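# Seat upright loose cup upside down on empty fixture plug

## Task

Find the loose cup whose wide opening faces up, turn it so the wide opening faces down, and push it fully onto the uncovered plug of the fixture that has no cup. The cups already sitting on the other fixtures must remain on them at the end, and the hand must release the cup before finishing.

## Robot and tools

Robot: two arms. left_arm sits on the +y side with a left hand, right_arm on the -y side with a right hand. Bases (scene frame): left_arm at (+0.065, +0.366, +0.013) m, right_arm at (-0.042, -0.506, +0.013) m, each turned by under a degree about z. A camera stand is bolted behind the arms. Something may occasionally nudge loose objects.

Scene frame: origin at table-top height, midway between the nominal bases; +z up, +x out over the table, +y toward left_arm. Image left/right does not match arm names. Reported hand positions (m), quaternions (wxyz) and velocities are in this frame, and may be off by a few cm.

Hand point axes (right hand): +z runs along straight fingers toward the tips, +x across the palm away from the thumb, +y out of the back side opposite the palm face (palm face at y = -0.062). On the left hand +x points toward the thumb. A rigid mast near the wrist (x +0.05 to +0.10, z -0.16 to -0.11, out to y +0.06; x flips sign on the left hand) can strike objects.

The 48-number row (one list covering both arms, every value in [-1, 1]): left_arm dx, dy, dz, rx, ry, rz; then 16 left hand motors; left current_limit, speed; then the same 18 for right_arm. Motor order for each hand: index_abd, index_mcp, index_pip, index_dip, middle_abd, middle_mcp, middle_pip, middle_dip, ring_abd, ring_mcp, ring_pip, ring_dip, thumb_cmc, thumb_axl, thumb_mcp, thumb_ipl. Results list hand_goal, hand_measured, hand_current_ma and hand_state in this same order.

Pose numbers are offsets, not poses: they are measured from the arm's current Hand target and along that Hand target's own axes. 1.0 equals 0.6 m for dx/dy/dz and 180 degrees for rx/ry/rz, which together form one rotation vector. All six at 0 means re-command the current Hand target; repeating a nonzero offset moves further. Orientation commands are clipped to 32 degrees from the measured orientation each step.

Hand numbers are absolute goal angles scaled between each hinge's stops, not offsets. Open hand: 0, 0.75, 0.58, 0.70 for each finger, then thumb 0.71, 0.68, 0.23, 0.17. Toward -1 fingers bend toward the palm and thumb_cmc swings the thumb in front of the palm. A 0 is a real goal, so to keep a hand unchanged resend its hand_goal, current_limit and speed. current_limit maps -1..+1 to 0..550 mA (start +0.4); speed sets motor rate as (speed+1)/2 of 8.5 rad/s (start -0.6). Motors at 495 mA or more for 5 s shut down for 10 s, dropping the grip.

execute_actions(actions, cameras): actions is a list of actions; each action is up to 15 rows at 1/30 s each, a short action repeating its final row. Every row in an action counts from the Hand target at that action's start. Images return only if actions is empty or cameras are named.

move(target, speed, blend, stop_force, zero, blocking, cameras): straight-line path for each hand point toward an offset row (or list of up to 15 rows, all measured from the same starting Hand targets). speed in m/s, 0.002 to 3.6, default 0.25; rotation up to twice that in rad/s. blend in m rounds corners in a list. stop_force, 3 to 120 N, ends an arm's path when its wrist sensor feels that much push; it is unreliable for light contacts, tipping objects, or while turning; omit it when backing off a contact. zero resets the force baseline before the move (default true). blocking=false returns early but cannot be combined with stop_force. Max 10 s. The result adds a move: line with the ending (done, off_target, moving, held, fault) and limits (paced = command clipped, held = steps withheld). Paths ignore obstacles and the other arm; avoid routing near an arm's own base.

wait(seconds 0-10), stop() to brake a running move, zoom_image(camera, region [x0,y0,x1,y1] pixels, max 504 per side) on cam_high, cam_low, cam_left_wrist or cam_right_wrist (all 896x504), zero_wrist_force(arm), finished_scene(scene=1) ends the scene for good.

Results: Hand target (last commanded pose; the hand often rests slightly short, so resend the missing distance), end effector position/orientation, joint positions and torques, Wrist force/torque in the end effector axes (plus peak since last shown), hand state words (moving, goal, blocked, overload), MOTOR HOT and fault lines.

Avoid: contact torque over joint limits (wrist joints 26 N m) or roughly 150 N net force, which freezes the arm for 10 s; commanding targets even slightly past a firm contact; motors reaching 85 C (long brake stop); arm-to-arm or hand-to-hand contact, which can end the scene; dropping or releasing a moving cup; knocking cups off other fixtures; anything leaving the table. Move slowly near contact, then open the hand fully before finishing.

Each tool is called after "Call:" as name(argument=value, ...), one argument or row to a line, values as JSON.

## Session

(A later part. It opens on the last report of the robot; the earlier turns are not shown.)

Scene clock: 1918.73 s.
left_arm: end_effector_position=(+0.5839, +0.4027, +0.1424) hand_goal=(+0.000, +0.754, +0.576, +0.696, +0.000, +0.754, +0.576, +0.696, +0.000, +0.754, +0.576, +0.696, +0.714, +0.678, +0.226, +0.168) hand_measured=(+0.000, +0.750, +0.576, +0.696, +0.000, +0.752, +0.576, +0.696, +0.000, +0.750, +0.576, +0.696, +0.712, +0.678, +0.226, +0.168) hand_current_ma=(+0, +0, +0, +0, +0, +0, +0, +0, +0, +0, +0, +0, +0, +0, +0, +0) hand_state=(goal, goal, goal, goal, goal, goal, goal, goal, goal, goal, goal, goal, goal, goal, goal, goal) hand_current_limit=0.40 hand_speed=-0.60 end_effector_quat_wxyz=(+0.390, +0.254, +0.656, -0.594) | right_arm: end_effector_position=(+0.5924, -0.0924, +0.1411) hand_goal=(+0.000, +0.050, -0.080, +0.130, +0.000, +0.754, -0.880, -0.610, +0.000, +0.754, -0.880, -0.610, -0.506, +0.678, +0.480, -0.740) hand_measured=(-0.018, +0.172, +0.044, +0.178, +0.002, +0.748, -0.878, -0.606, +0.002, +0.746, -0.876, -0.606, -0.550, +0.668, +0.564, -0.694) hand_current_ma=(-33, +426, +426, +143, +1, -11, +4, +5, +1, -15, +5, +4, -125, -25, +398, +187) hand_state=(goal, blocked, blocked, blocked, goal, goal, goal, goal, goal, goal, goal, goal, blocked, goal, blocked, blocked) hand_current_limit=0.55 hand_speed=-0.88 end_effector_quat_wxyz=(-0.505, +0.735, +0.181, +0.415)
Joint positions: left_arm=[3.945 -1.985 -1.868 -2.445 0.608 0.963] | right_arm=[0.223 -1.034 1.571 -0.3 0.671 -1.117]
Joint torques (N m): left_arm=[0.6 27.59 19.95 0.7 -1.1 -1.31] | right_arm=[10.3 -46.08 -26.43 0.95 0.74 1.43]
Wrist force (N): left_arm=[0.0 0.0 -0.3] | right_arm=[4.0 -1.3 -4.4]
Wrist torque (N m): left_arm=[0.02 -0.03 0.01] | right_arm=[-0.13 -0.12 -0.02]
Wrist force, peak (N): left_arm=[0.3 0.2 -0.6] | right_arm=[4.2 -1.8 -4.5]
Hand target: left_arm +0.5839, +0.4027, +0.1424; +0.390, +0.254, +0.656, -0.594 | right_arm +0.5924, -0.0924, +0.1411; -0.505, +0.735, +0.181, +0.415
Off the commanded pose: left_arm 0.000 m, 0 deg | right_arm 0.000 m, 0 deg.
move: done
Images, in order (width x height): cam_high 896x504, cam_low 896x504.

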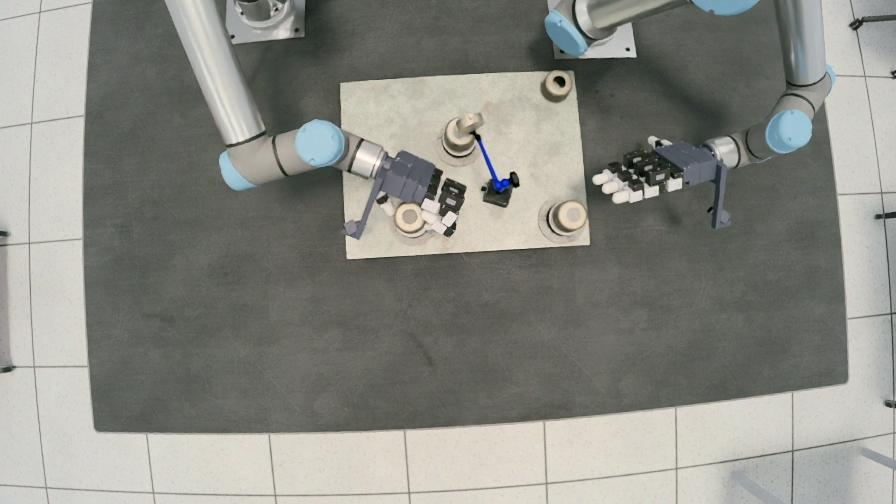

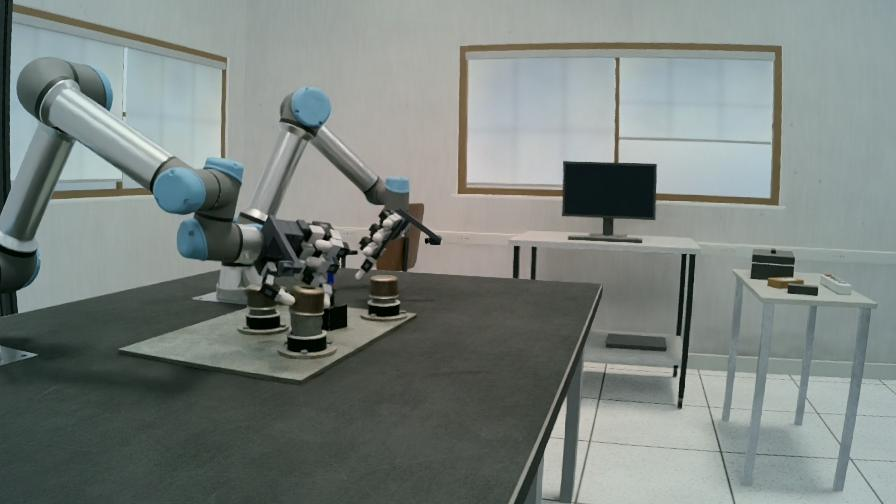

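Call:
execute_actions(
  actions=[
    [[0,0,0,0,0,0, 0,0.754,0.576,0.696,0,0.754,0.576,0.696,0,0.754,0.576,0.696,0.714,0.678,0.226,0.168,0.40,-0.60, 0,0,0,0,0,0, 0,0.137,0.25,0.50,0,0.754,-0.88,-0.61,0,0.754,-0.88,-0.61,-0.507,0.678,0.562,-0.32,0.4,-0.85]],
  ],
  cameras=["cam_high","cam_low"],
)

Call:
zoom_image(
  camera="cam_low",
  region=[265, 250, 345, 360],
)

Call:
zoom_image(
  camera="cam_high",
  region=[375, 185, 445, 255],
)

Scene clock: 1971.53 s.
left_arm: end_effector_position=(+0.5839, +0.4027, +0.1424) hand_goal=(+0.000, +0.754, +0.576, +0.696, +0.000, +0.754, +0.576, +0.696, +0.000, +0.754, +0.576, +0.696, +0.714, +0.678, +0.226, +0.168) hand_measured=(+0.000, +0.750, +0.576, +0.696, +0.000, +0.752, +0.576, +0.696, +0.000, +0.750, +0.576, +0.696, +0.712, +0.678, +0.226, +0.168) hand_current_ma=(+0, +0, +0, +0, +0, +0, +0, +0, +0, +0, +0, +0, +0, +0, +0, +0) hand_state=(goal, goal, goal, goal, goal, goal, goal, goal, goal, goal, goal, goal, goal, goal, goal, goal) hand_current_limit=0.40 hand_speed=-0.60 end_effector_quat_wxyz=(+0.390, +0.254, +0.656, -0.594) | right_arm: end_effector_position=(+0.5924, -0.0924, +0.1411) hand_goal=(+0.000, +0.138, +0.250, +0.500, +0.000, +0.754, -0.880, -0.610, +0.000, +0.754, -0.880, -0.610, -0.506, +0.678, +0.562, -0.320) hand_measured=(+0.000, +0.138, +0.246, +0.498, +0.002, +0.748, -0.878, -0.606, +0.002, +0.746, -0.876, -0.606, -0.502, +0.674, +0.562, -0.322) hand_current_ma=(+0, -1, -5, -4, +1, -11, +4, +5, +1, -15, +5, +4, +5, -7, +1, -3) hand_state=(goal, goal, goal, goal, goal, goal, goal, goal, goal, goal, goal, goal, goal, goal, goal, goal) hand_current_limit=0.40 hand_speed=-0.85 end_effector_quat_wxyz=(-0.505, +0.735, +0.181, +0.415)
Joint positions: left_arm=[3.945 -1.985 -1.868 -2.445 0.608 0.963] | right_arm=[0.223 -1.034 1.571 -0.3 0.671 -1.117]
Joint torques (N m): left_arm=[0.22 27.59 19.93 0.74 -1.09 -1.37] | right_arm=[5.61 -48.01 -21.53 0.5 -0.54 1.29]
Wrist force (N): left_arm=[0.1 0.0 -0.2] | right_arm=[-1.3 1.8 2.0]
Wrist torque (N m): left_arm=[0.03 -0.02 0.00] | right_arm=[0.20 0.13 0.09]
Wrist force, peak (N): left_arm=[0.1 0.3 -0.6] | right_arm=[3.8 -1.1 -4.5]
Hand target: left_arm +0.5839, +0.4027, +0.1424; +0.390, +0.254, +0.656, -0.594 | right_arm +0.5924, -0.0924, +0.1411; -0.505, +0.735, +0.181, +0.415
Off the commanded pose: left_arm 0.000 m, 0 deg | right_arm 0.000 m, 0 deg.
Images, in order (width x height): cam_high 896x504, cam_low 896x504.

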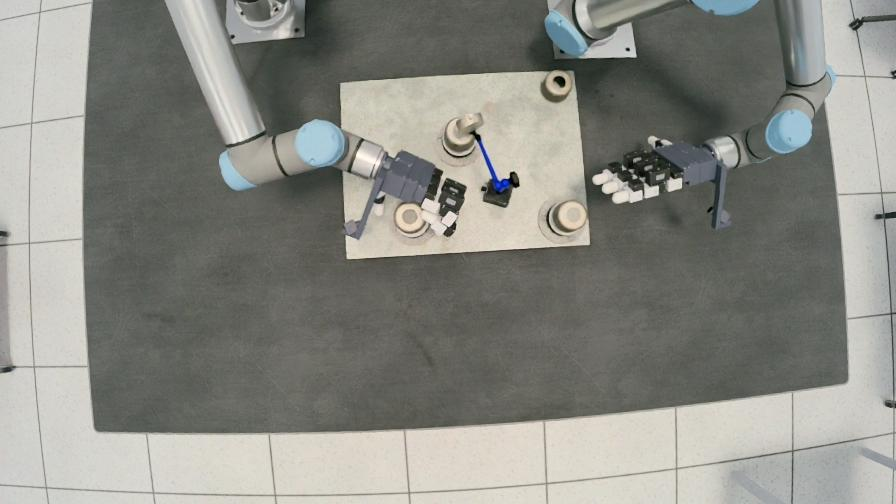

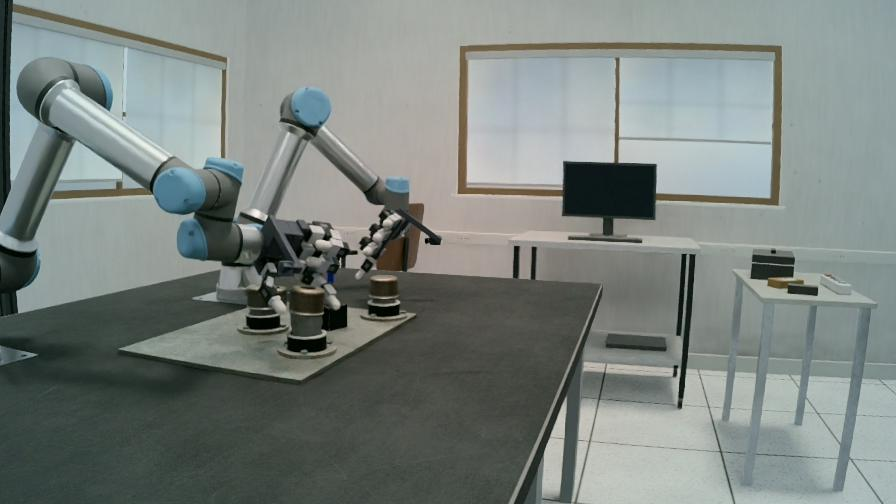

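Scaled by 4.582 from the camera's 896x504 image, which has a finer 1280x720 frame.

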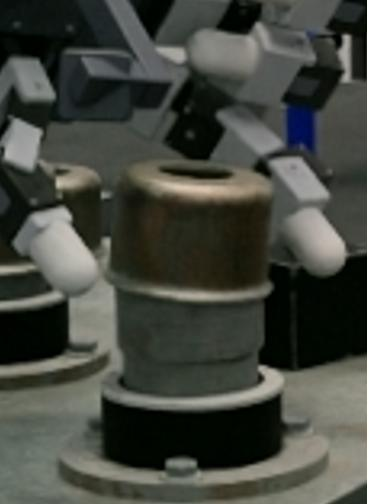

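Scaled by 7.200 from the camera's 896x504 image, which has a finer 1280x720 frame.

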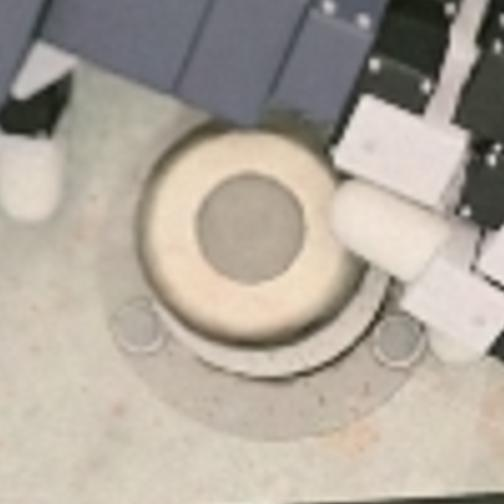

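Call:
move(
  target=[
    [0,0,0,0,0,0, 0,0.754,0.576,0.696,0,0.754,0.576,0.696,0,0.754,0.576,0.696,0.714,0.678,0.226,0.168,0.40,-0.60, 0.1718,-0.1283,-0.0316,0,0,0, 0,0.137,0.25,0.50,0,0.754,-0.88,-0.61,0,0.754,-0.88,-0.61,-0.507,0.678,0.562,-0.32,0.4,-0.85],
    [0,0,0,0,0,0, 0,0.754,0.576,0.696,0,0.754,0.576,0.696,0,0.754,0.576,0.696,0.714,0.678,0.226,0.168,0.40,-0.60, 0.2927,-0.0685,-0.176,-0.2708,-0.3629,0, 0,0.754,0.576,0.696,0,0.754,0.576,0.696,0,0.754,-0.88,-0.61,-0.507,0.678,0.562,-0.32,0.4,-0.6],
  ],
  speed=[0.15,0.25],
  blend=[0.02,0],
  cameras=["cam_high","cam_low","cam_right_wrist"],
)

Call:
zoom_image(
  camera="cam_low",
  region=[240, 190, 380, 370],
)

Scene clock: 2045.20 s.
left_arm: end_effector_position=(+0.5839, +0.4027, +0.1424) hand_goal=(+0.000, +0.754, +0.576, +0.696, +0.000, +0.754, +0.576, +0.696, +0.000, +0.754, +0.576, +0.696, +0.714, +0.678, +0.226, +0.168) hand_measured=(+0.000, +0.750, +0.576, +0.696, +0.000, +0.752, +0.576, +0.696, +0.000, +0.750, +0.576, +0.696, +0.712, +0.678, +0.226, +0.168) hand_current_ma=(+0, +0, +0, +0, +0, +0, +0, +0, +0, +0, +0, +0, +0, +0, +0, +0) hand_state=(goal, goal, goal, goal, goal, goal, goal, goal, goal, goal, goal, goal, goal, goal, goal, goal) hand_current_limit=0.40 hand_speed=-0.60 end_effector_quat_wxyz=(+0.390, +0.254, +0.656, -0.594) | right_arm: end_effector_position=(+0.6216, -0.1968, +0.3193) hand_goal=(+0.000, +0.754, +0.576, +0.696, +0.000, +0.754, +0.576, +0.696, +0.000, +0.754, -0.880, -0.610, -0.506, +0.678, +0.562, -0.320) hand_measured=(+0.000, +0.752, +0.574, +0.694, +0.002, +0.754, +0.574, +0.692, +0.002, +0.752, -0.876, -0.608, -0.502, +0.674, +0.560, -0.322) hand_current_ma=(+1, -4, -3, -3, +1, -1, -3, -4, +1, -1, +5, +4, +6, -7, -2, -3) hand_state=(goal, goal, goal, goal, goal, goal, goal, goal, goal, goal, goal, goal, goal, goal, goal, goal) hand_current_limit=0.40 hand_speed=-0.60 end_effector_quat_wxyz=(-0.028, +0.921, +0.317, +0.224)
Joint positions: left_arm=[3.945 -1.985 -1.868 -2.445 0.608 0.963] | right_arm=[0.373 -0.523 0.035 1.605 1.528 -1.863]
Joint torques (N m): left_arm=[0.5 27.52 20.03 0.7 -1.16 -1.21] | right_arm=[7.4 -54.39 -15.7 2.25 1.43 -1.41]
Wrist force (N): left_arm=[0.2 0.1 -0.1] | right_arm=[-0.1 0.7 2.6]
Wrist torque (N m): left_arm=[0.03 -0.04 0.02] | right_arm=[0.07 -0.11 0.10]
Wrist force, peak (N): left_arm=[0.5 -0.3 -0.5] | right_arm=[-2.6 3.1 2.3]
Hand target: left_arm +0.5839, +0.4027, +0.1424; +0.390, +0.254, +0.656, -0.594 | right_arm +0.6228, -0.1960, +0.3201; -0.001, +0.971, +0.239, +0.000
Off the commanded pose: left_arm 0.000 m, 0 deg | right_arm 0.002 m, 28 deg.
elbow stopped short (right arm): the move would have taken joint 3 (elbow) straighter than the controller allows.
move: off_target (right_arm); target 2's new numbers were sent with right_arm's hand 0.002 m and 28 deg from that target
Images, in order (width x height): cam_high 896x504, cam_low 896x504, cam_right_wrist 896x504.

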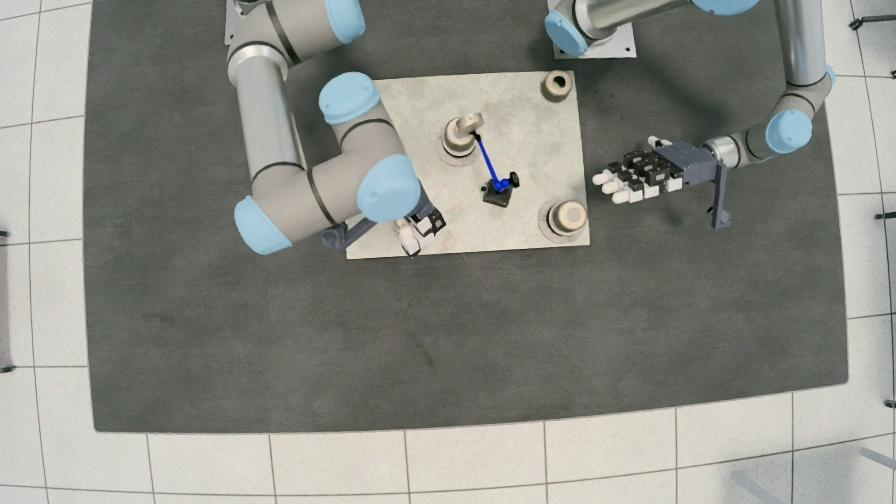

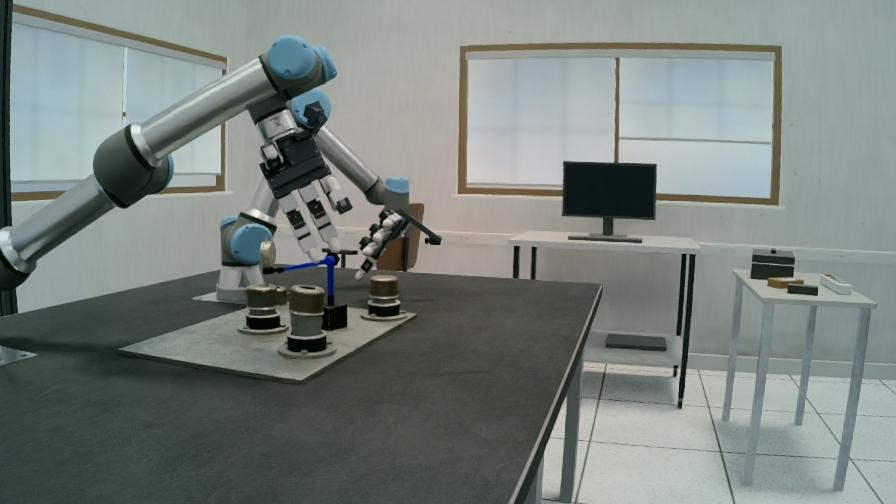

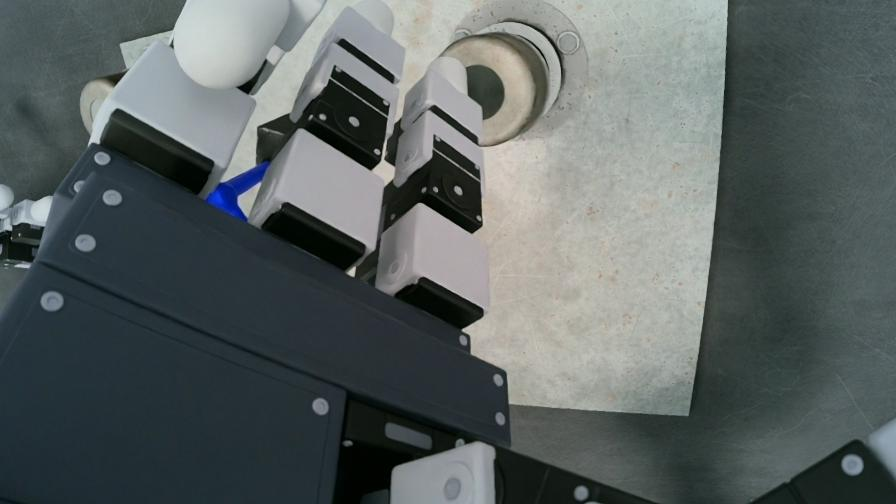

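Scaled by 2.800 from the camera's 896x504 image, which has a finer 1280x720 frame.

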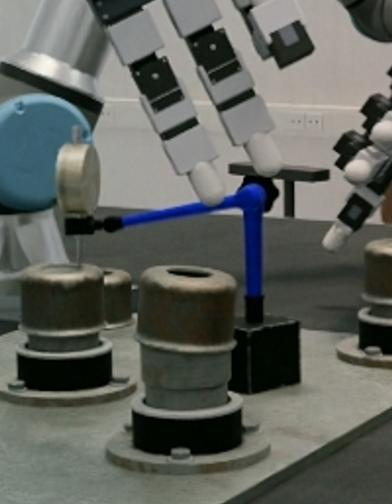

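Call:
move(
  target=[
    [0,0,0,0,0,0, 0,0.754,0.576,0.696,0,0.754,0.576,0.696,0,0.754,0.576,0.696,0.714,0.678,0.226,0.168,0.40,-0.60, 0.0102,-0.1342,0.0335,0.46,0.231,0.2306, 0,0.754,0.576,0.696,0,0.754,0.576,0.696,0,0.754,-0.88,-0.61,0.714,0.678,0.226,0.168,0.4,-0.6],
    [0,0,0,0,0,0, 0,0.754,0.576,0.696,0,0.754,0.576,0.696,0,0.754,0.576,0.696,0.714,0.678,0.226,0.168,0.40,-0.60, 0.0102,-0.1342,0.1335,0.46,0.231,0.2306, 0,-0.342,0.431,0.696,0,-0.342,0.431,0.696,0,0.754,-0.88,-0.61,0.714,0.678,0.226,0.168,0.4,-0.6],
  ],
  speed=[0.3,0.15],
  cameras=["cam_high","cam_low","cam_right_wrist"],
)

Call:
zoom_image(
  camera="cam_low",
  region=[240, 190, 380, 370],
)

Call:
zoom_image(
  camera="cam_high",
  region=[345, 155, 485, 275],
)

Scene clock: 2134.43 s.
left_arm: end_effector_position=(+0.5839, +0.4027, +0.1424) hand_goal=(+0.000, +0.754, +0.576, +0.696, +0.000, +0.754, +0.576, +0.696, +0.000, +0.754, +0.576, +0.696, +0.714, +0.678, +0.226, +0.168) hand_measured=(+0.000, +0.750, +0.576, +0.696, +0.000, +0.752, +0.576, +0.696, +0.000, +0.750, +0.576, +0.696, +0.712, +0.678, +0.226, +0.168) hand_current_ma=(+0, +0, +0, +0, +0, +0, +0, +0, +0, +0, +0, +0, +0, +0, +0, +0) hand_state=(goal, goal, goal, goal, goal, goal, goal, goal, goal, goal, goal, goal, goal, goal, goal, goal) hand_current_limit=0.40 hand_speed=-0.60 end_effector_quat_wxyz=(+0.390, +0.254, +0.656, -0.594) | right_arm: end_effector_position=(+0.5909, -0.1217, +0.2401) hand_goal=(+0.000, -0.342, +0.432, +0.696, +0.000, -0.342, +0.432, +0.696, +0.000, +0.754, -0.880, -0.610, +0.714, +0.678, +0.226, +0.168) hand_measured=(+0.000, -0.342, +0.432, +0.694, +0.002, -0.342, +0.432, +0.692, +0.002, +0.748, -0.876, -0.608, +0.706, +0.676, +0.224, +0.166) hand_current_ma=(+1, +0, +0, -3, +1, +0, +0, -4, +1, -11, +5, +4, -17, -4, -2, -3) hand_state=(goal, goal, goal, goal, goal, goal, goal, goal, goal, goal, goal, goal, goal, goal, goal, goal) hand_current_limit=0.40 hand_speed=-0.60 end_effector_quat_wxyz=(+0.690, -0.689, +0.156, -0.157)
Joint positions: left_arm=[3.945 -1.985 -1.868 -2.445 0.608 0.963] | right_arm=[0.073 -1.101 1.437 -0.338 0.507 0.001]
Joint torques (N m): left_arm=[0.44 27.56 19.96 0.82 -1.16 -1.26] | right_arm=[8.65 -46.86 -18.62 -1.77 1.58 -1]
Wrist force (N): left_arm=[0.1 0.0 -0.2] | right_arm=[-1.2 2.1 1.8]
Wrist torque (N m): left_arm=[0.03 -0.04 0.01] | right_arm=[0.36 0.05 -0.08]
Wrist force, peak (N): left_arm=[0.1 0.1 -0.7] | right_arm=[-1.2 4.0 2.0]
Hand target: left_arm +0.5839, +0.4027, +0.1424; +0.390, +0.254, +0.656, -0.594 | right_arm +0.5909, -0.1217, +0.2401; +0.690, -0.689, +0.156, -0.157
Off the commanded pose: left_arm 0.000 m, 0 deg | right_arm 0.000 m, 0 deg.
elbow stopped short (right arm): the move would have taken joint 3 (elbow) straighter than the controller allows.
move: done
Images, in order (width x height): cam_high 896x504, cam_low 896x504, cam_right_wrist 896x504.

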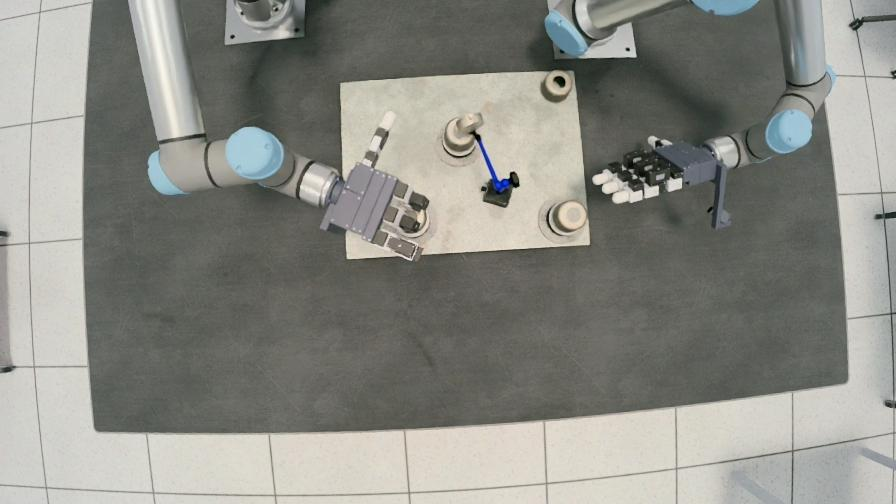

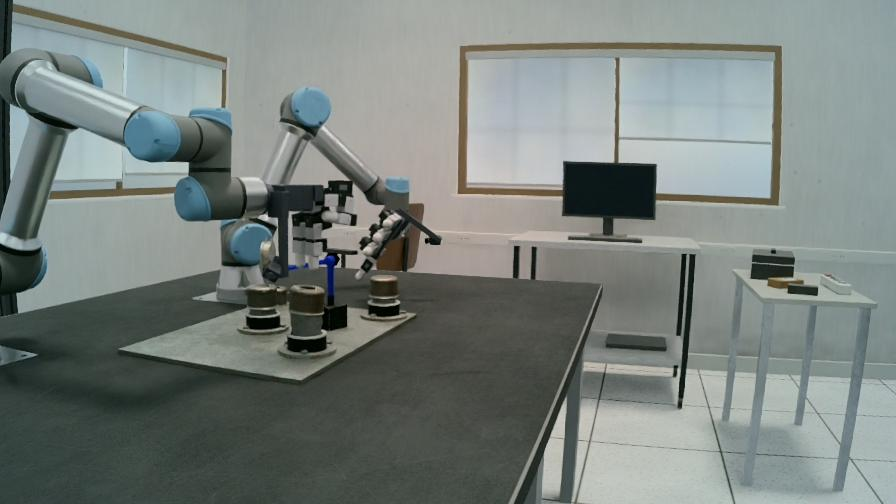

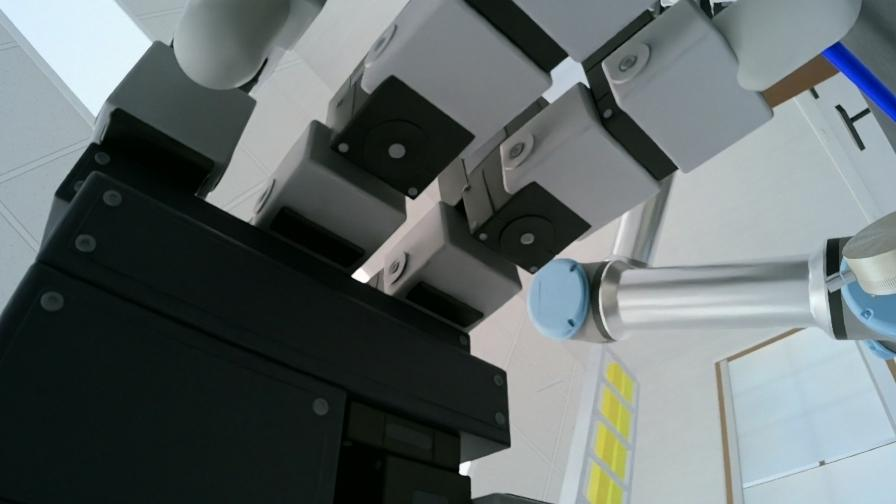

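Scaled by 2.800 from the camera's 896x504 image, which has a finer 1280x720 frame.

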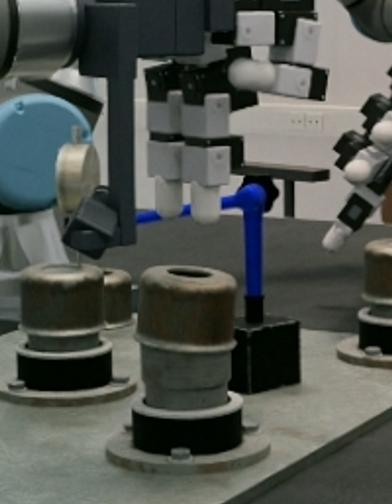

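Scaled by 3.600 from the camera's 896x504 image, which has a finer 1280x720 frame.

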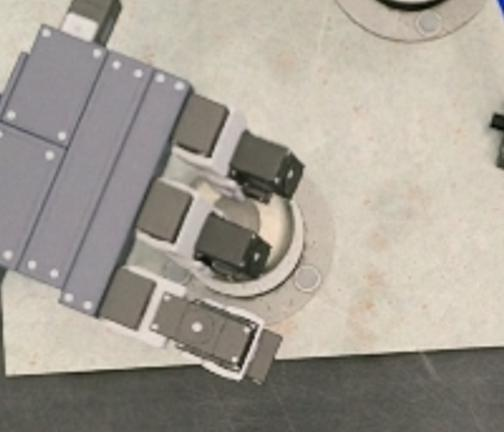

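Call:
zoom_image(
  camera="cam_high",
  region=[385, 185, 445, 245],
)

Call:
zoom_image(
  camera="cam_low",
  region=[260, 210, 350, 310],
)

Scaled by 8.400 from the camera's 896x504 image, which has a finer 1280x720 frame.

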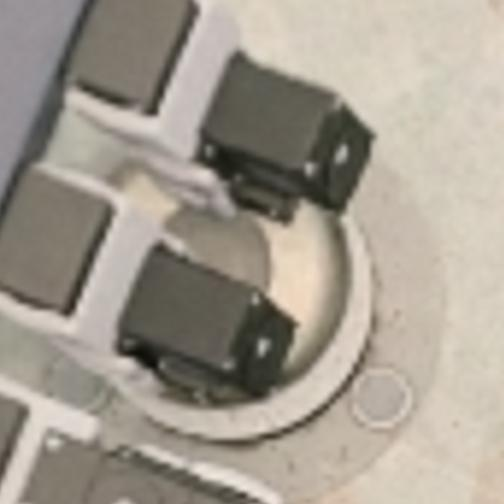

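Scaled by 5.040 from the camera's 896x504 image, which has a finer 1280x720 frame.

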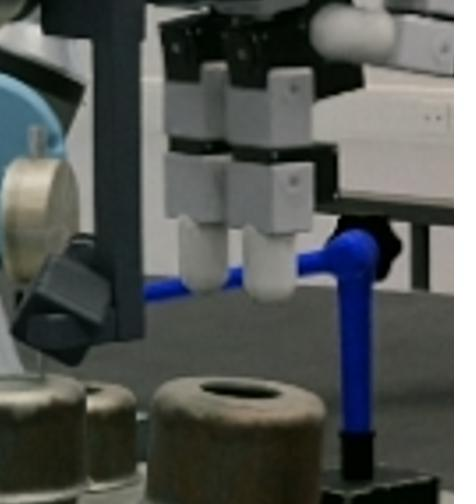

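Call:
move(
  target=[
    [0,0,0,0,0,0, 0,0.754,0.576,0.696,0,0.754,0.576,0.696,0,0.754,0.576,0.696,0.714,0.678,0.226,0.168,0.40,-0.60, 0,0.05,0,0,0,0, 0,-0.342,0.431,0.696,0,-0.342,0.431,0.696,0,0.754,-0.88,-0.61,0.714,0.678,0.226,0.168,0.5,-0.6],
    [0,0,0,0,0,0, 0,0.754,0.576,0.696,0,0.754,0.576,0.696,0,0.754,0.576,0.696,0.714,0.678,0.226,0.168,0.40,-0.60, 0,0.12,0,0,0,0, 0,-0.342,0.431,0.696,0,-0.342,0.431,0.696,0,0.754,-0.88,-0.61,0.714,0.678,0.226,0.168,0.5,-0.6],
  ],
  speed=[0.06,0.015],
  stop_force=10,
  cameras=["cam_high","cam_low"],
)

Call:
zoom_image(
  camera="cam_low",
  region=[265, 250, 345, 360],
)

Call:
zoom_image(
  camera="cam_high",
  region=[385, 185, 445, 245],
)

Scene clock: 2231.00 s.
left_arm: end_effector_position=(+0.5839, +0.4027, +0.1424) hand_goal=(+0.000, +0.754, +0.576, +0.696, +0.000, +0.754, +0.576, +0.696, +0.000, +0.754, +0.576, +0.696, +0.714, +0.678, +0.226, +0.168) hand_measured=(+0.000, +0.750, +0.576, +0.696, +0.000, +0.752, +0.576, +0.696, +0.000, +0.750, +0.576, +0.696, +0.712, +0.678, +0.226, +0.168) hand_current_ma=(+0, +0, +0, +0, +0, +0, +0, +0, +0, +0, +0, +0, +0, +0, +0, +0) hand_state=(goal, goal, goal, goal, goal, goal, goal, goal, goal, goal, goal, goal, goal, goal, goal, goal) hand_current_limit=0.40 hand_speed=-0.60 end_effector_quat_wxyz=(+0.390, +0.254, +0.656, -0.594) | right_arm: end_effector_position=(+0.5910, -0.1217, +0.1742) hand_goal=(+0.000, -0.342, +0.432, +0.696, +0.000, -0.342, +0.432, +0.696, +0.000, +0.754, -0.880, -0.610, +0.714, +0.678, +0.226, +0.168) hand_measured=(+0.004, -0.338, +0.426, +0.694, +0.002, -0.342, +0.432, +0.692, +0.002, +0.748, -0.876, -0.608, +0.706, +0.676, +0.224, +0.166) hand_current_ma=(+4, +5, -9, -4, +1, +0, -1, -4, +1, -11, +5, +4, -17, -4, -2, -3) hand_state=(goal, goal, goal, goal, goal, goal, goal, goal, goal, goal, goal, goal, goal, goal, goal, goal) hand_current_limit=0.50 hand_speed=-0.60 end_effector_quat_wxyz=(+0.690, -0.689, +0.156, -0.157)
Joint positions: left_arm=[3.945 -1.985 -1.868 -2.445 0.608 0.963] | right_arm=[0.073 -1.038 1.523 -0.486 0.508 0.001]
Joint torques (N m): left_arm=[0.25 27.52 19.81 0.82 -1.16 -1.25] | right_arm=[9.47 -45.66 -24.4 -0.61 1.46 -0.07]
Wrist force (N): left_arm=[0.2 -0.2 -0.5] | right_arm=[-1.5 -8.8 1.8]
Wrist torque (N m): left_arm=[0.02 -0.05 0.02] | right_arm=[0.05 0.06 -0.03]
Wrist force, peak (N): left_arm=[-0.1 0.1 -0.7] | right_arm=[-1.6 -22.6 1.4]
Hand target: left_arm +0.5839, +0.4027, +0.1424; +0.390, +0.254, +0.656, -0.594 | right_arm +0.5910, -0.1217, +0.1742; +0.690, -0.689, +0.156, -0.157 (not the last commanded pose)
Off the commanded pose: left_arm 0.000 m, 0 deg | right_arm 0.006 m, 0 deg.
move: contact (right_arm); path passed 1 of 2 targets
Images, in order (width x height): cam_high 896x504, cam_low 896x504.

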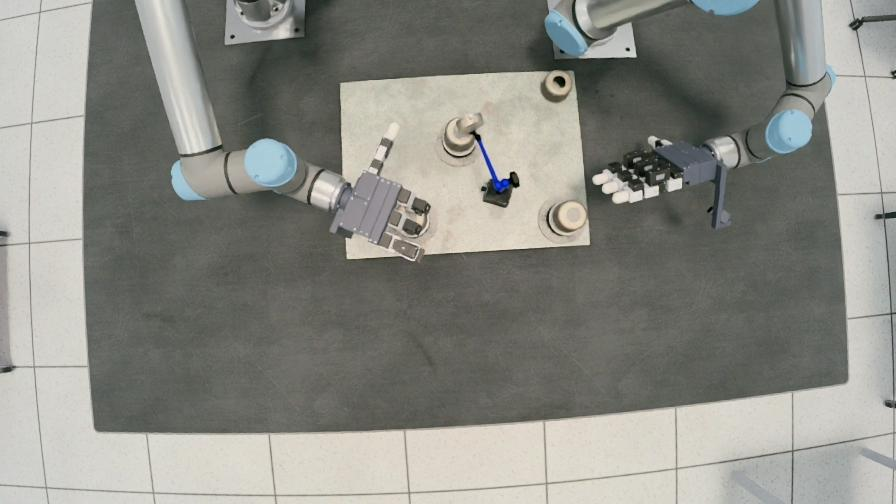

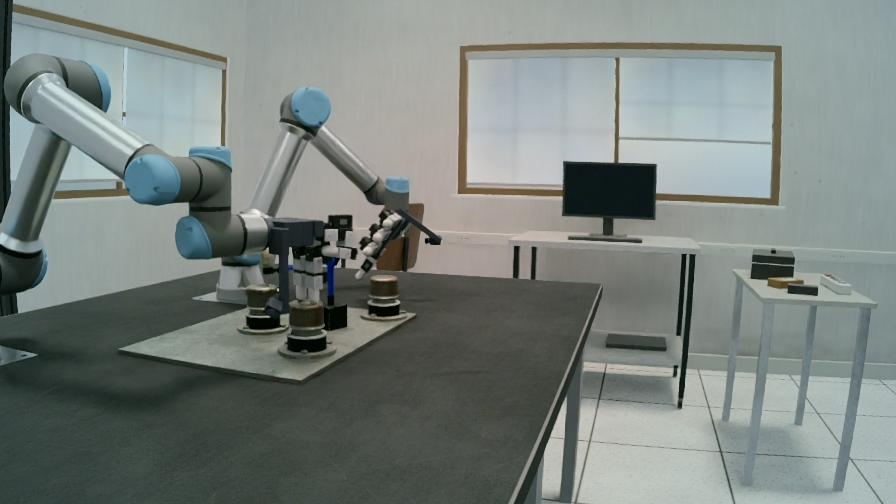

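Scaled by 4.582 from the camera's 896x504 image, which has a finer 1280x720 frame.

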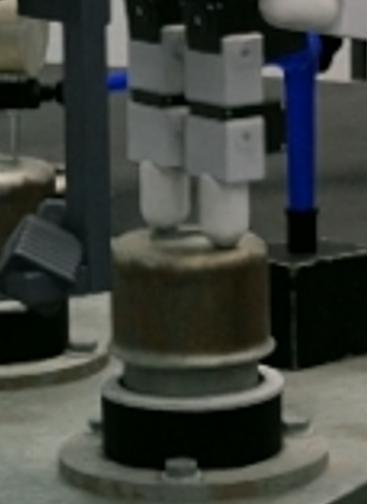

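Scaled by 8.400 from the camera's 896x504 image, which has a finer 1280x720 frame.

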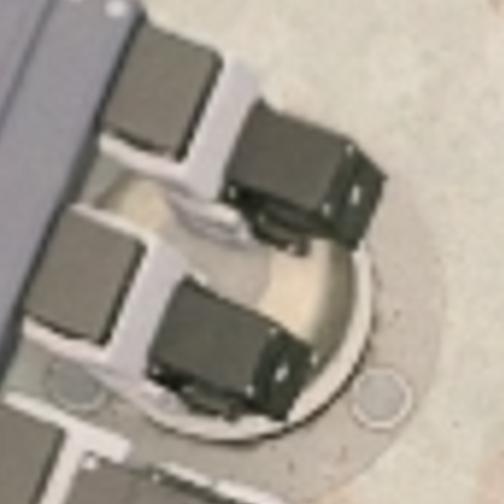

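Call:
zoom_image(
  camera="cam_low",
  region=[275, 290, 345, 360],
)

Call:
zoom_image(
  camera="cam_low",
  region=[350, 260, 420, 330],
)

Scaled by 7.200 from the camera's 896x504 image, which has a finer 1280x720 frame.

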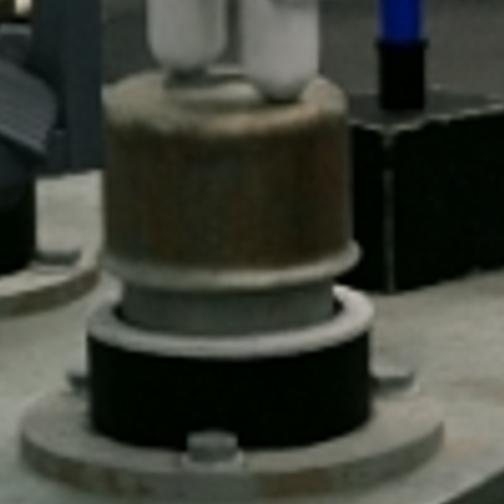

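Scaled by 7.200 from the camera's 896x504 image, which has a finer 1280x720 frame.

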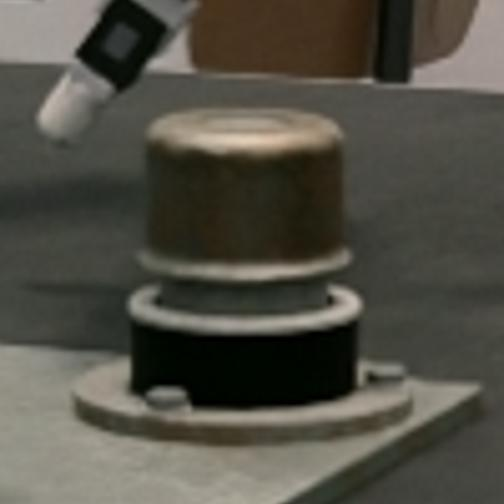

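Call:
move(
  target=[0,0,0,0,0,0, 0,0.754,0.576,0.696,0,0.754,0.576,0.696,0,0.754,0.576,0.696,0.714,0.678,0.226,0.168,0.40,-0.60, 0,0.012,0,0,0,0, 0,-0.342,0.431,0.696,0,-0.342,0.431,0.696,0,0.754,-0.88,-0.61,0.714,0.678,0.226,0.168,0.5,-0.6],
  speed=0.005,
  stop_force=9,
  cameras=["cam_high","cam_low"],
)

Call:
zoom_image(
  camera="cam_low",
  region=[275, 290, 345, 360],
)

Scene clock: 2278.87 s.
left_arm: end_effector_position=(+0.5839, +0.4027, +0.1424) hand_goal=(+0.000, +0.754, +0.576, +0.696, +0.000, +0.754, +0.576, +0.696, +0.000, +0.754, +0.576, +0.696, +0.714, +0.678, +0.226, +0.168) hand_measured=(+0.000, +0.750, +0.576, +0.696, +0.000, +0.752, +0.576, +0.696, +0.000, +0.750, +0.576, +0.696, +0.712, +0.678, +0.226, +0.168) hand_current_ma=(+0, +0, +0, +0, +0, +0, +0, +0, +0, +0, +0, +0, +0, +0, +0, +0) hand_state=(goal, goal, goal, goal, goal, goal, goal, goal, goal, goal, goal, goal, goal, goal, goal, goal) hand_current_limit=0.40 hand_speed=-0.60 end_effector_quat_wxyz=(+0.390, +0.254, +0.656, -0.594) | right_arm: end_effector_position=(+0.5911, -0.1217, +0.1738) hand_goal=(+0.000, -0.342, +0.432, +0.696, +0.000, -0.342, +0.432, +0.696, +0.000, +0.754, -0.880, -0.610, +0.714, +0.678, +0.226, +0.168) hand_measured=(+0.004, -0.338, +0.424, +0.692, +0.002, -0.342, +0.430, +0.692, +0.002, +0.748, -0.876, -0.608, +0.706, +0.676, +0.224, +0.166) hand_current_ma=(+6, +7, -12, -5, +3, +0, -2, -4, +1, -11, +5, +4, -17, -4, -2, -3) hand_state=(goal, goal, goal, goal, goal, goal, goal, goal, goal, goal, goal, goal, goal, goal, goal, goal) hand_current_limit=0.50 hand_speed=-0.60 end_effector_quat_wxyz=(+0.690, -0.689, +0.156, -0.157)
Joint positions: left_arm=[3.945 -1.985 -1.868 -2.445 0.608 0.963] | right_arm=[0.073 -1.038 1.523 -0.488 0.508 0.001]
Joint torques (N m): left_arm=[0.3 27.37 19.55 0.74 -1.21 -1.34] | right_arm=[9.46 -38.01 -21.08 2.06 0.44 -0.3]
Wrist force (N): left_arm=[0.2 0.1 -0.5] | right_arm=[-1.8 -20.2 1.3]
Wrist torque (N m): left_arm=[0.05 -0.04 0.01] | right_arm=[-0.32 0.06 -0.02]
Wrist force, peak (N): left_arm=[0.5 0.1 -0.6] | right_arm=[-1.6 -23.8 1.4]
Hand target: left_arm +0.5839, +0.4027, +0.1424; +0.390, +0.254, +0.656, -0.594 | right_arm +0.5911, -0.1217, +0.1738; +0.690, -0.689, +0.156, -0.157 (not the last commanded pose)
Off the commanded pose: left_arm 0.000 m, 0 deg | right_arm 0.007 m, 0 deg.
move: contact (right_arm)
Images, in order (width x height): cam_high 896x504, cam_low 896x504.

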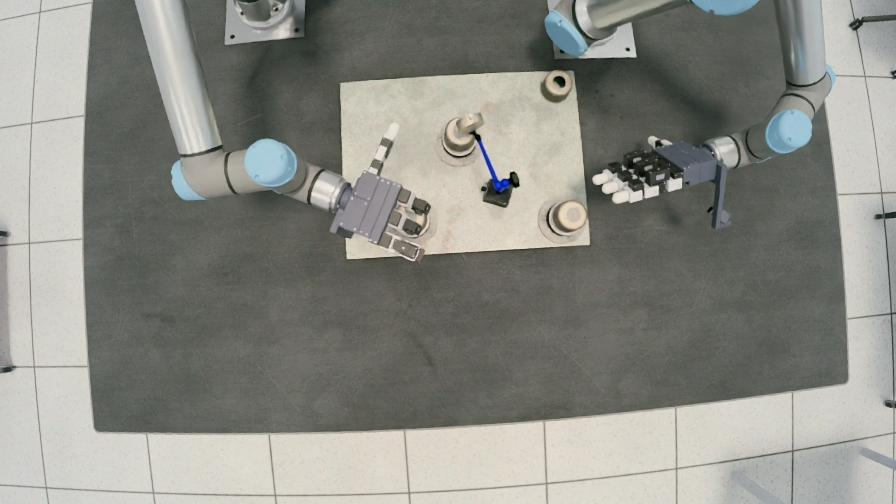

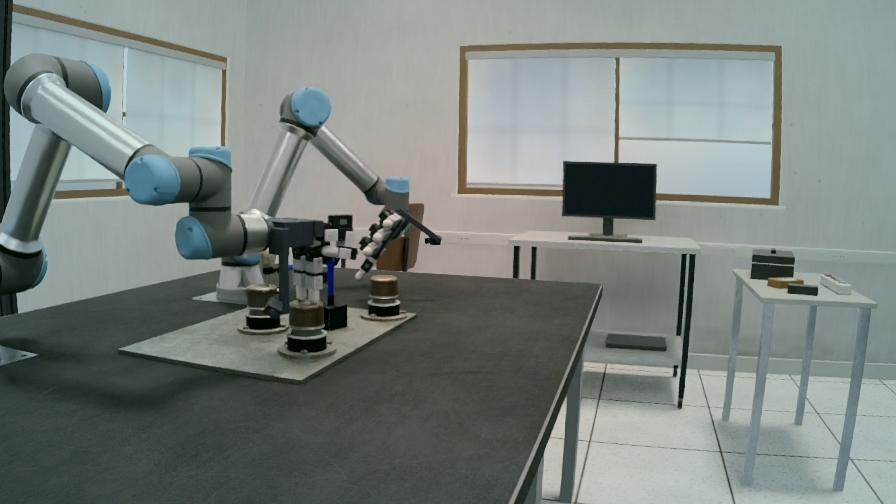

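Scaled by 7.200 from the camera's 896x504 image, which has a finer 1280x720 frame.

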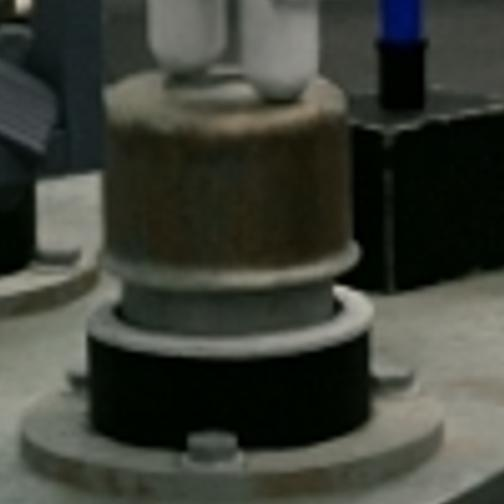

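Call:
move(
  target=[0,0,0,0,0,0, 0,0.754,0.576,0.696,0,0.754,0.576,0.696,0,0.754,0.576,0.696,0.714,0.678,0.226,0.168,0.40,-0.60, 0,-0.1333,-0.2,0,0,0, 0,-0.342,0.431,0.696,0,-0.342,0.431,0.696,0,0.754,-0.88,-0.61,0.714,0.678,0.226,0.168,0.4,-0.6],
  speed=0.12,
  cameras=[],
)

Scene clock: 2288.87 s.
left_arm: end_effector_position=(+0.5839, +0.4027, +0.1424) hand_goal=(+0.000, +0.754, +0.576, +0.696, +0.000, +0.754, +0.576, +0.696, +0.000, +0.754, +0.576, +0.696, +0.714, +0.678, +0.226, +0.168) hand_measured=(+0.000, +0.750, +0.576, +0.696, +0.000, +0.752, +0.576, +0.696, +0.000, +0.750, +0.576, +0.696, +0.712, +0.678, +0.226, +0.168) hand_current_ma=(+0, +0, +0, +0, +0, +0, +0, +0, +0, +0, +0, +0, +0, +0, +0, +0) hand_state=(goal, goal, goal, goal, goal, goal, goal, goal, goal, goal, goal, goal, goal, goal, goal, goal) hand_current_limit=0.40 hand_speed=-0.60 end_effector_quat_wxyz=(+0.390, +0.254, +0.656, -0.594) | right_arm: end_effector_position=(+0.5390, -0.2299, +0.2536) hand_goal=(+0.000, -0.342, +0.432, +0.696, +0.000, -0.342, +0.432, +0.696, +0.000, +0.754, -0.880, -0.610, +0.714, +0.678, +0.226, +0.168) hand_measured=(+0.004, -0.342, +0.430, +0.694, +0.002, -0.342, +0.432, +0.694, +0.002, +0.748, -0.876, -0.608, +0.706, +0.676, +0.224, +0.166) hand_current_ma=(+4, -1, -3, -2, +2, +0, +0, -3, +1, -11, +5, +4, -17, -4, -2, -3) hand_state=(goal, goal, goal, goal, goal, goal, goal, goal, goal, goal, goal, goal, goal, goal, goal, goal) hand_current_limit=0.40 hand_speed=-0.60 end_effector_quat_wxyz=(+0.690, -0.689, +0.156, -0.157)
Joint positions: left_arm=[3.945 -1.985 -1.868 -2.445 0.608 0.963] | right_arm=[-0.137 -1.279 1.655 -0.38 0.297 0.002]
Joint torques (N m): left_arm=[0.01 26.91 19.75 0.82 -1.17 -1.32] | right_arm=[9.75 -27.7 -30.31 -1.57 1.69 -1.05]
Wrist force (N): left_arm=[0.2 0.1 -0.3] | right_arm=[-1.2 2.3 2.3]
Wrist torque (N m): left_arm=[0.05 -0.05 0.01] | right_arm=[0.32 0.05 -0.10]
Wrist force, peak (N): left_arm=[0.1 0.2 -0.7] | right_arm=[-1.4 -21.5 1.6]
Hand target: left_arm +0.5839, +0.4027, +0.1424; +0.390, +0.254, +0.656, -0.594 | right_arm +0.5391, -0.2300, +0.2536; +0.690, -0.689, +0.156, -0.157
Off the commanded pose: left_arm 0.000 m, 0 deg | right_arm 0.000 m, 0 deg.
move: done
No camera images: "cameras" was empty.

Call:
wait(
  seconds=0.1,
  cameras=["cam_high","cam_low"],
)

Call:
zoom_image(
  camera="cam_low",
  region=[275, 280, 345, 360],
)

Call:
zoom_image(
  camera="cam_high",
  region=[380, 185, 450, 255],
)

Scene clock: 2295.27 s.
left_arm: end_effector_position=(+0.5839, +0.4027, +0.1424) hand_goal=(+0.000, +0.754, +0.576, +0.696, +0.000, +0.754, +0.576, +0.696, +0.000, +0.754, +0.576, +0.696, +0.714, +0.678, +0.226, +0.168) hand_measured=(+0.000, +0.750, +0.576, +0.696, +0.000, +0.752, +0.576, +0.696, +0.000, +0.750, +0.576, +0.696, +0.712, +0.678, +0.226, +0.168) hand_current_ma=(+0, +0, +0, +0, +0, +0, +0, +0, +0, +0, +0, +0, +0, +0, +0, +0) hand_state=(goal, goal, goal, goal, goal, goal, goal, goal, goal, goal, goal, goal, goal, goal, goal, goal) hand_current_limit=0.40 hand_speed=-0.60 end_effector_quat_wxyz=(+0.390, +0.254, +0.656, -0.594) | right_arm: end_effector_position=(+0.5391, -0.2300, +0.2536) hand_goal=(+0.000, -0.342, +0.432, +0.696, +0.000, -0.342, +0.432, +0.696, +0.000, +0.754, -0.880, -0.610, +0.714, +0.678, +0.226, +0.168) hand_measured=(+0.004, -0.342, +0.430, +0.694, +0.002, -0.342, +0.432, +0.694, +0.002, +0.748, -0.876, -0.608, +0.706, +0.676, +0.224, +0.166) hand_current_ma=(+4, -1, -3, -2, +2, +0, +0, -3, +1, -11, +5, +4, -17, -4, -2, -3) hand_state=(goal, goal, goal, goal, goal, goal, goal, goal, goal, goal, goal, goal, goal, goal, goal, goal) hand_current_limit=0.40 hand_speed=-0.60 end_effector_quat_wxyz=(+0.690, -0.689, +0.156, -0.157)
Joint positions: left_arm=[3.945 -1.985 -1.868 -2.445 0.608 0.963] | right_arm=[-0.137 -1.279 1.655 -0.38 0.297 0.002]
Joint torques (N m): left_arm=[0.24 27.53 19.83 0.74 -1.16 -1.24] | right_arm=[-5.95 -36.46 -30.83 0.28 -1.18 -1.13]
Wrist force (N): left_arm=[0.1 0.2 -0.4] | right_arm=[-1.2 2.1 1.9]
Wrist torque (N m): left_arm=[0.07 -0.04 0.00] | right_arm=[0.33 0.05 -0.09]
Wrist force, peak (N): left_arm=[0.2 0.1 -0.7] | right_arm=[-1.4 2.3 2.2]
Hand target: left_arm +0.5839, +0.4027, +0.1424; +0.390, +0.254, +0.656, -0.594 | right_arm +0.5391, -0.2300, +0.2536; +0.690, -0.689, +0.156, -0.157
Off the commanded pose: left_arm 0.000 m, 0 deg | right_arm 0.000 m, 0 deg.
wait: 0.10 s; at rest from the start
Images, in order (width x height): cam_high 896x504, cam_low 896x504.

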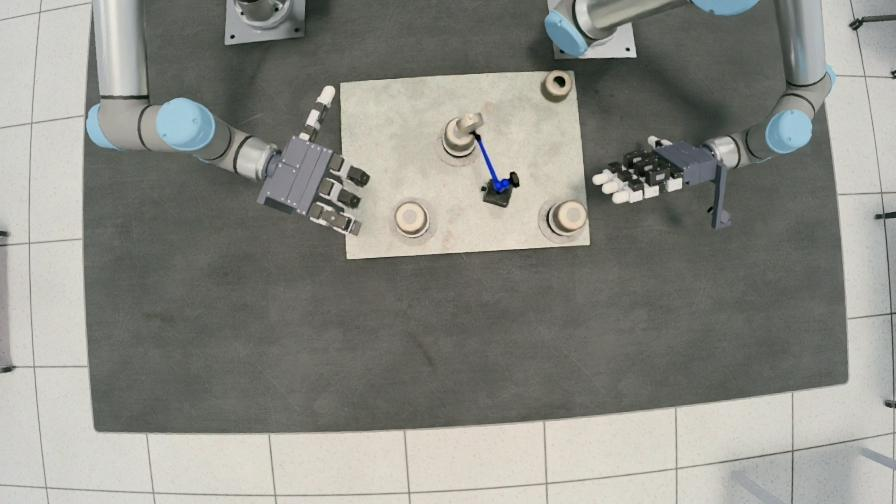

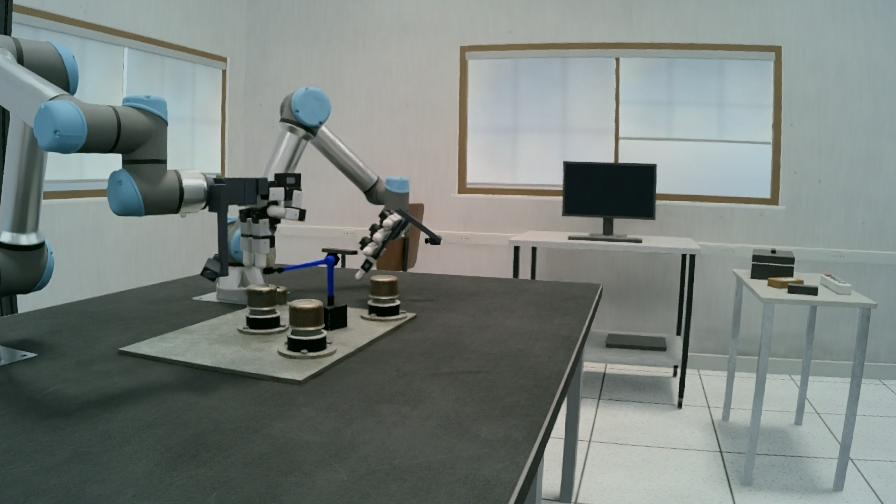

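Scaled by 6.300 from the camera's 896x504 image, which has a finer 1280x720 frame.

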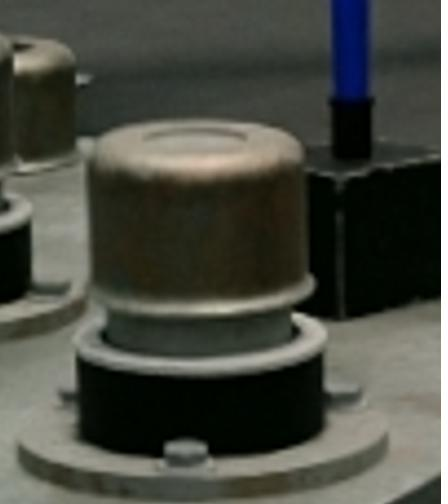

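Scaled by 7.200 from the camera's 896x504 image, which has a finer 1280x720 frame.

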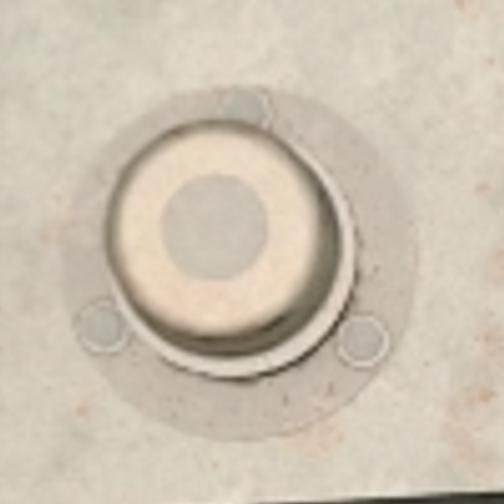

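Call:
finished_scene(
)

The scene is finished: the task was done.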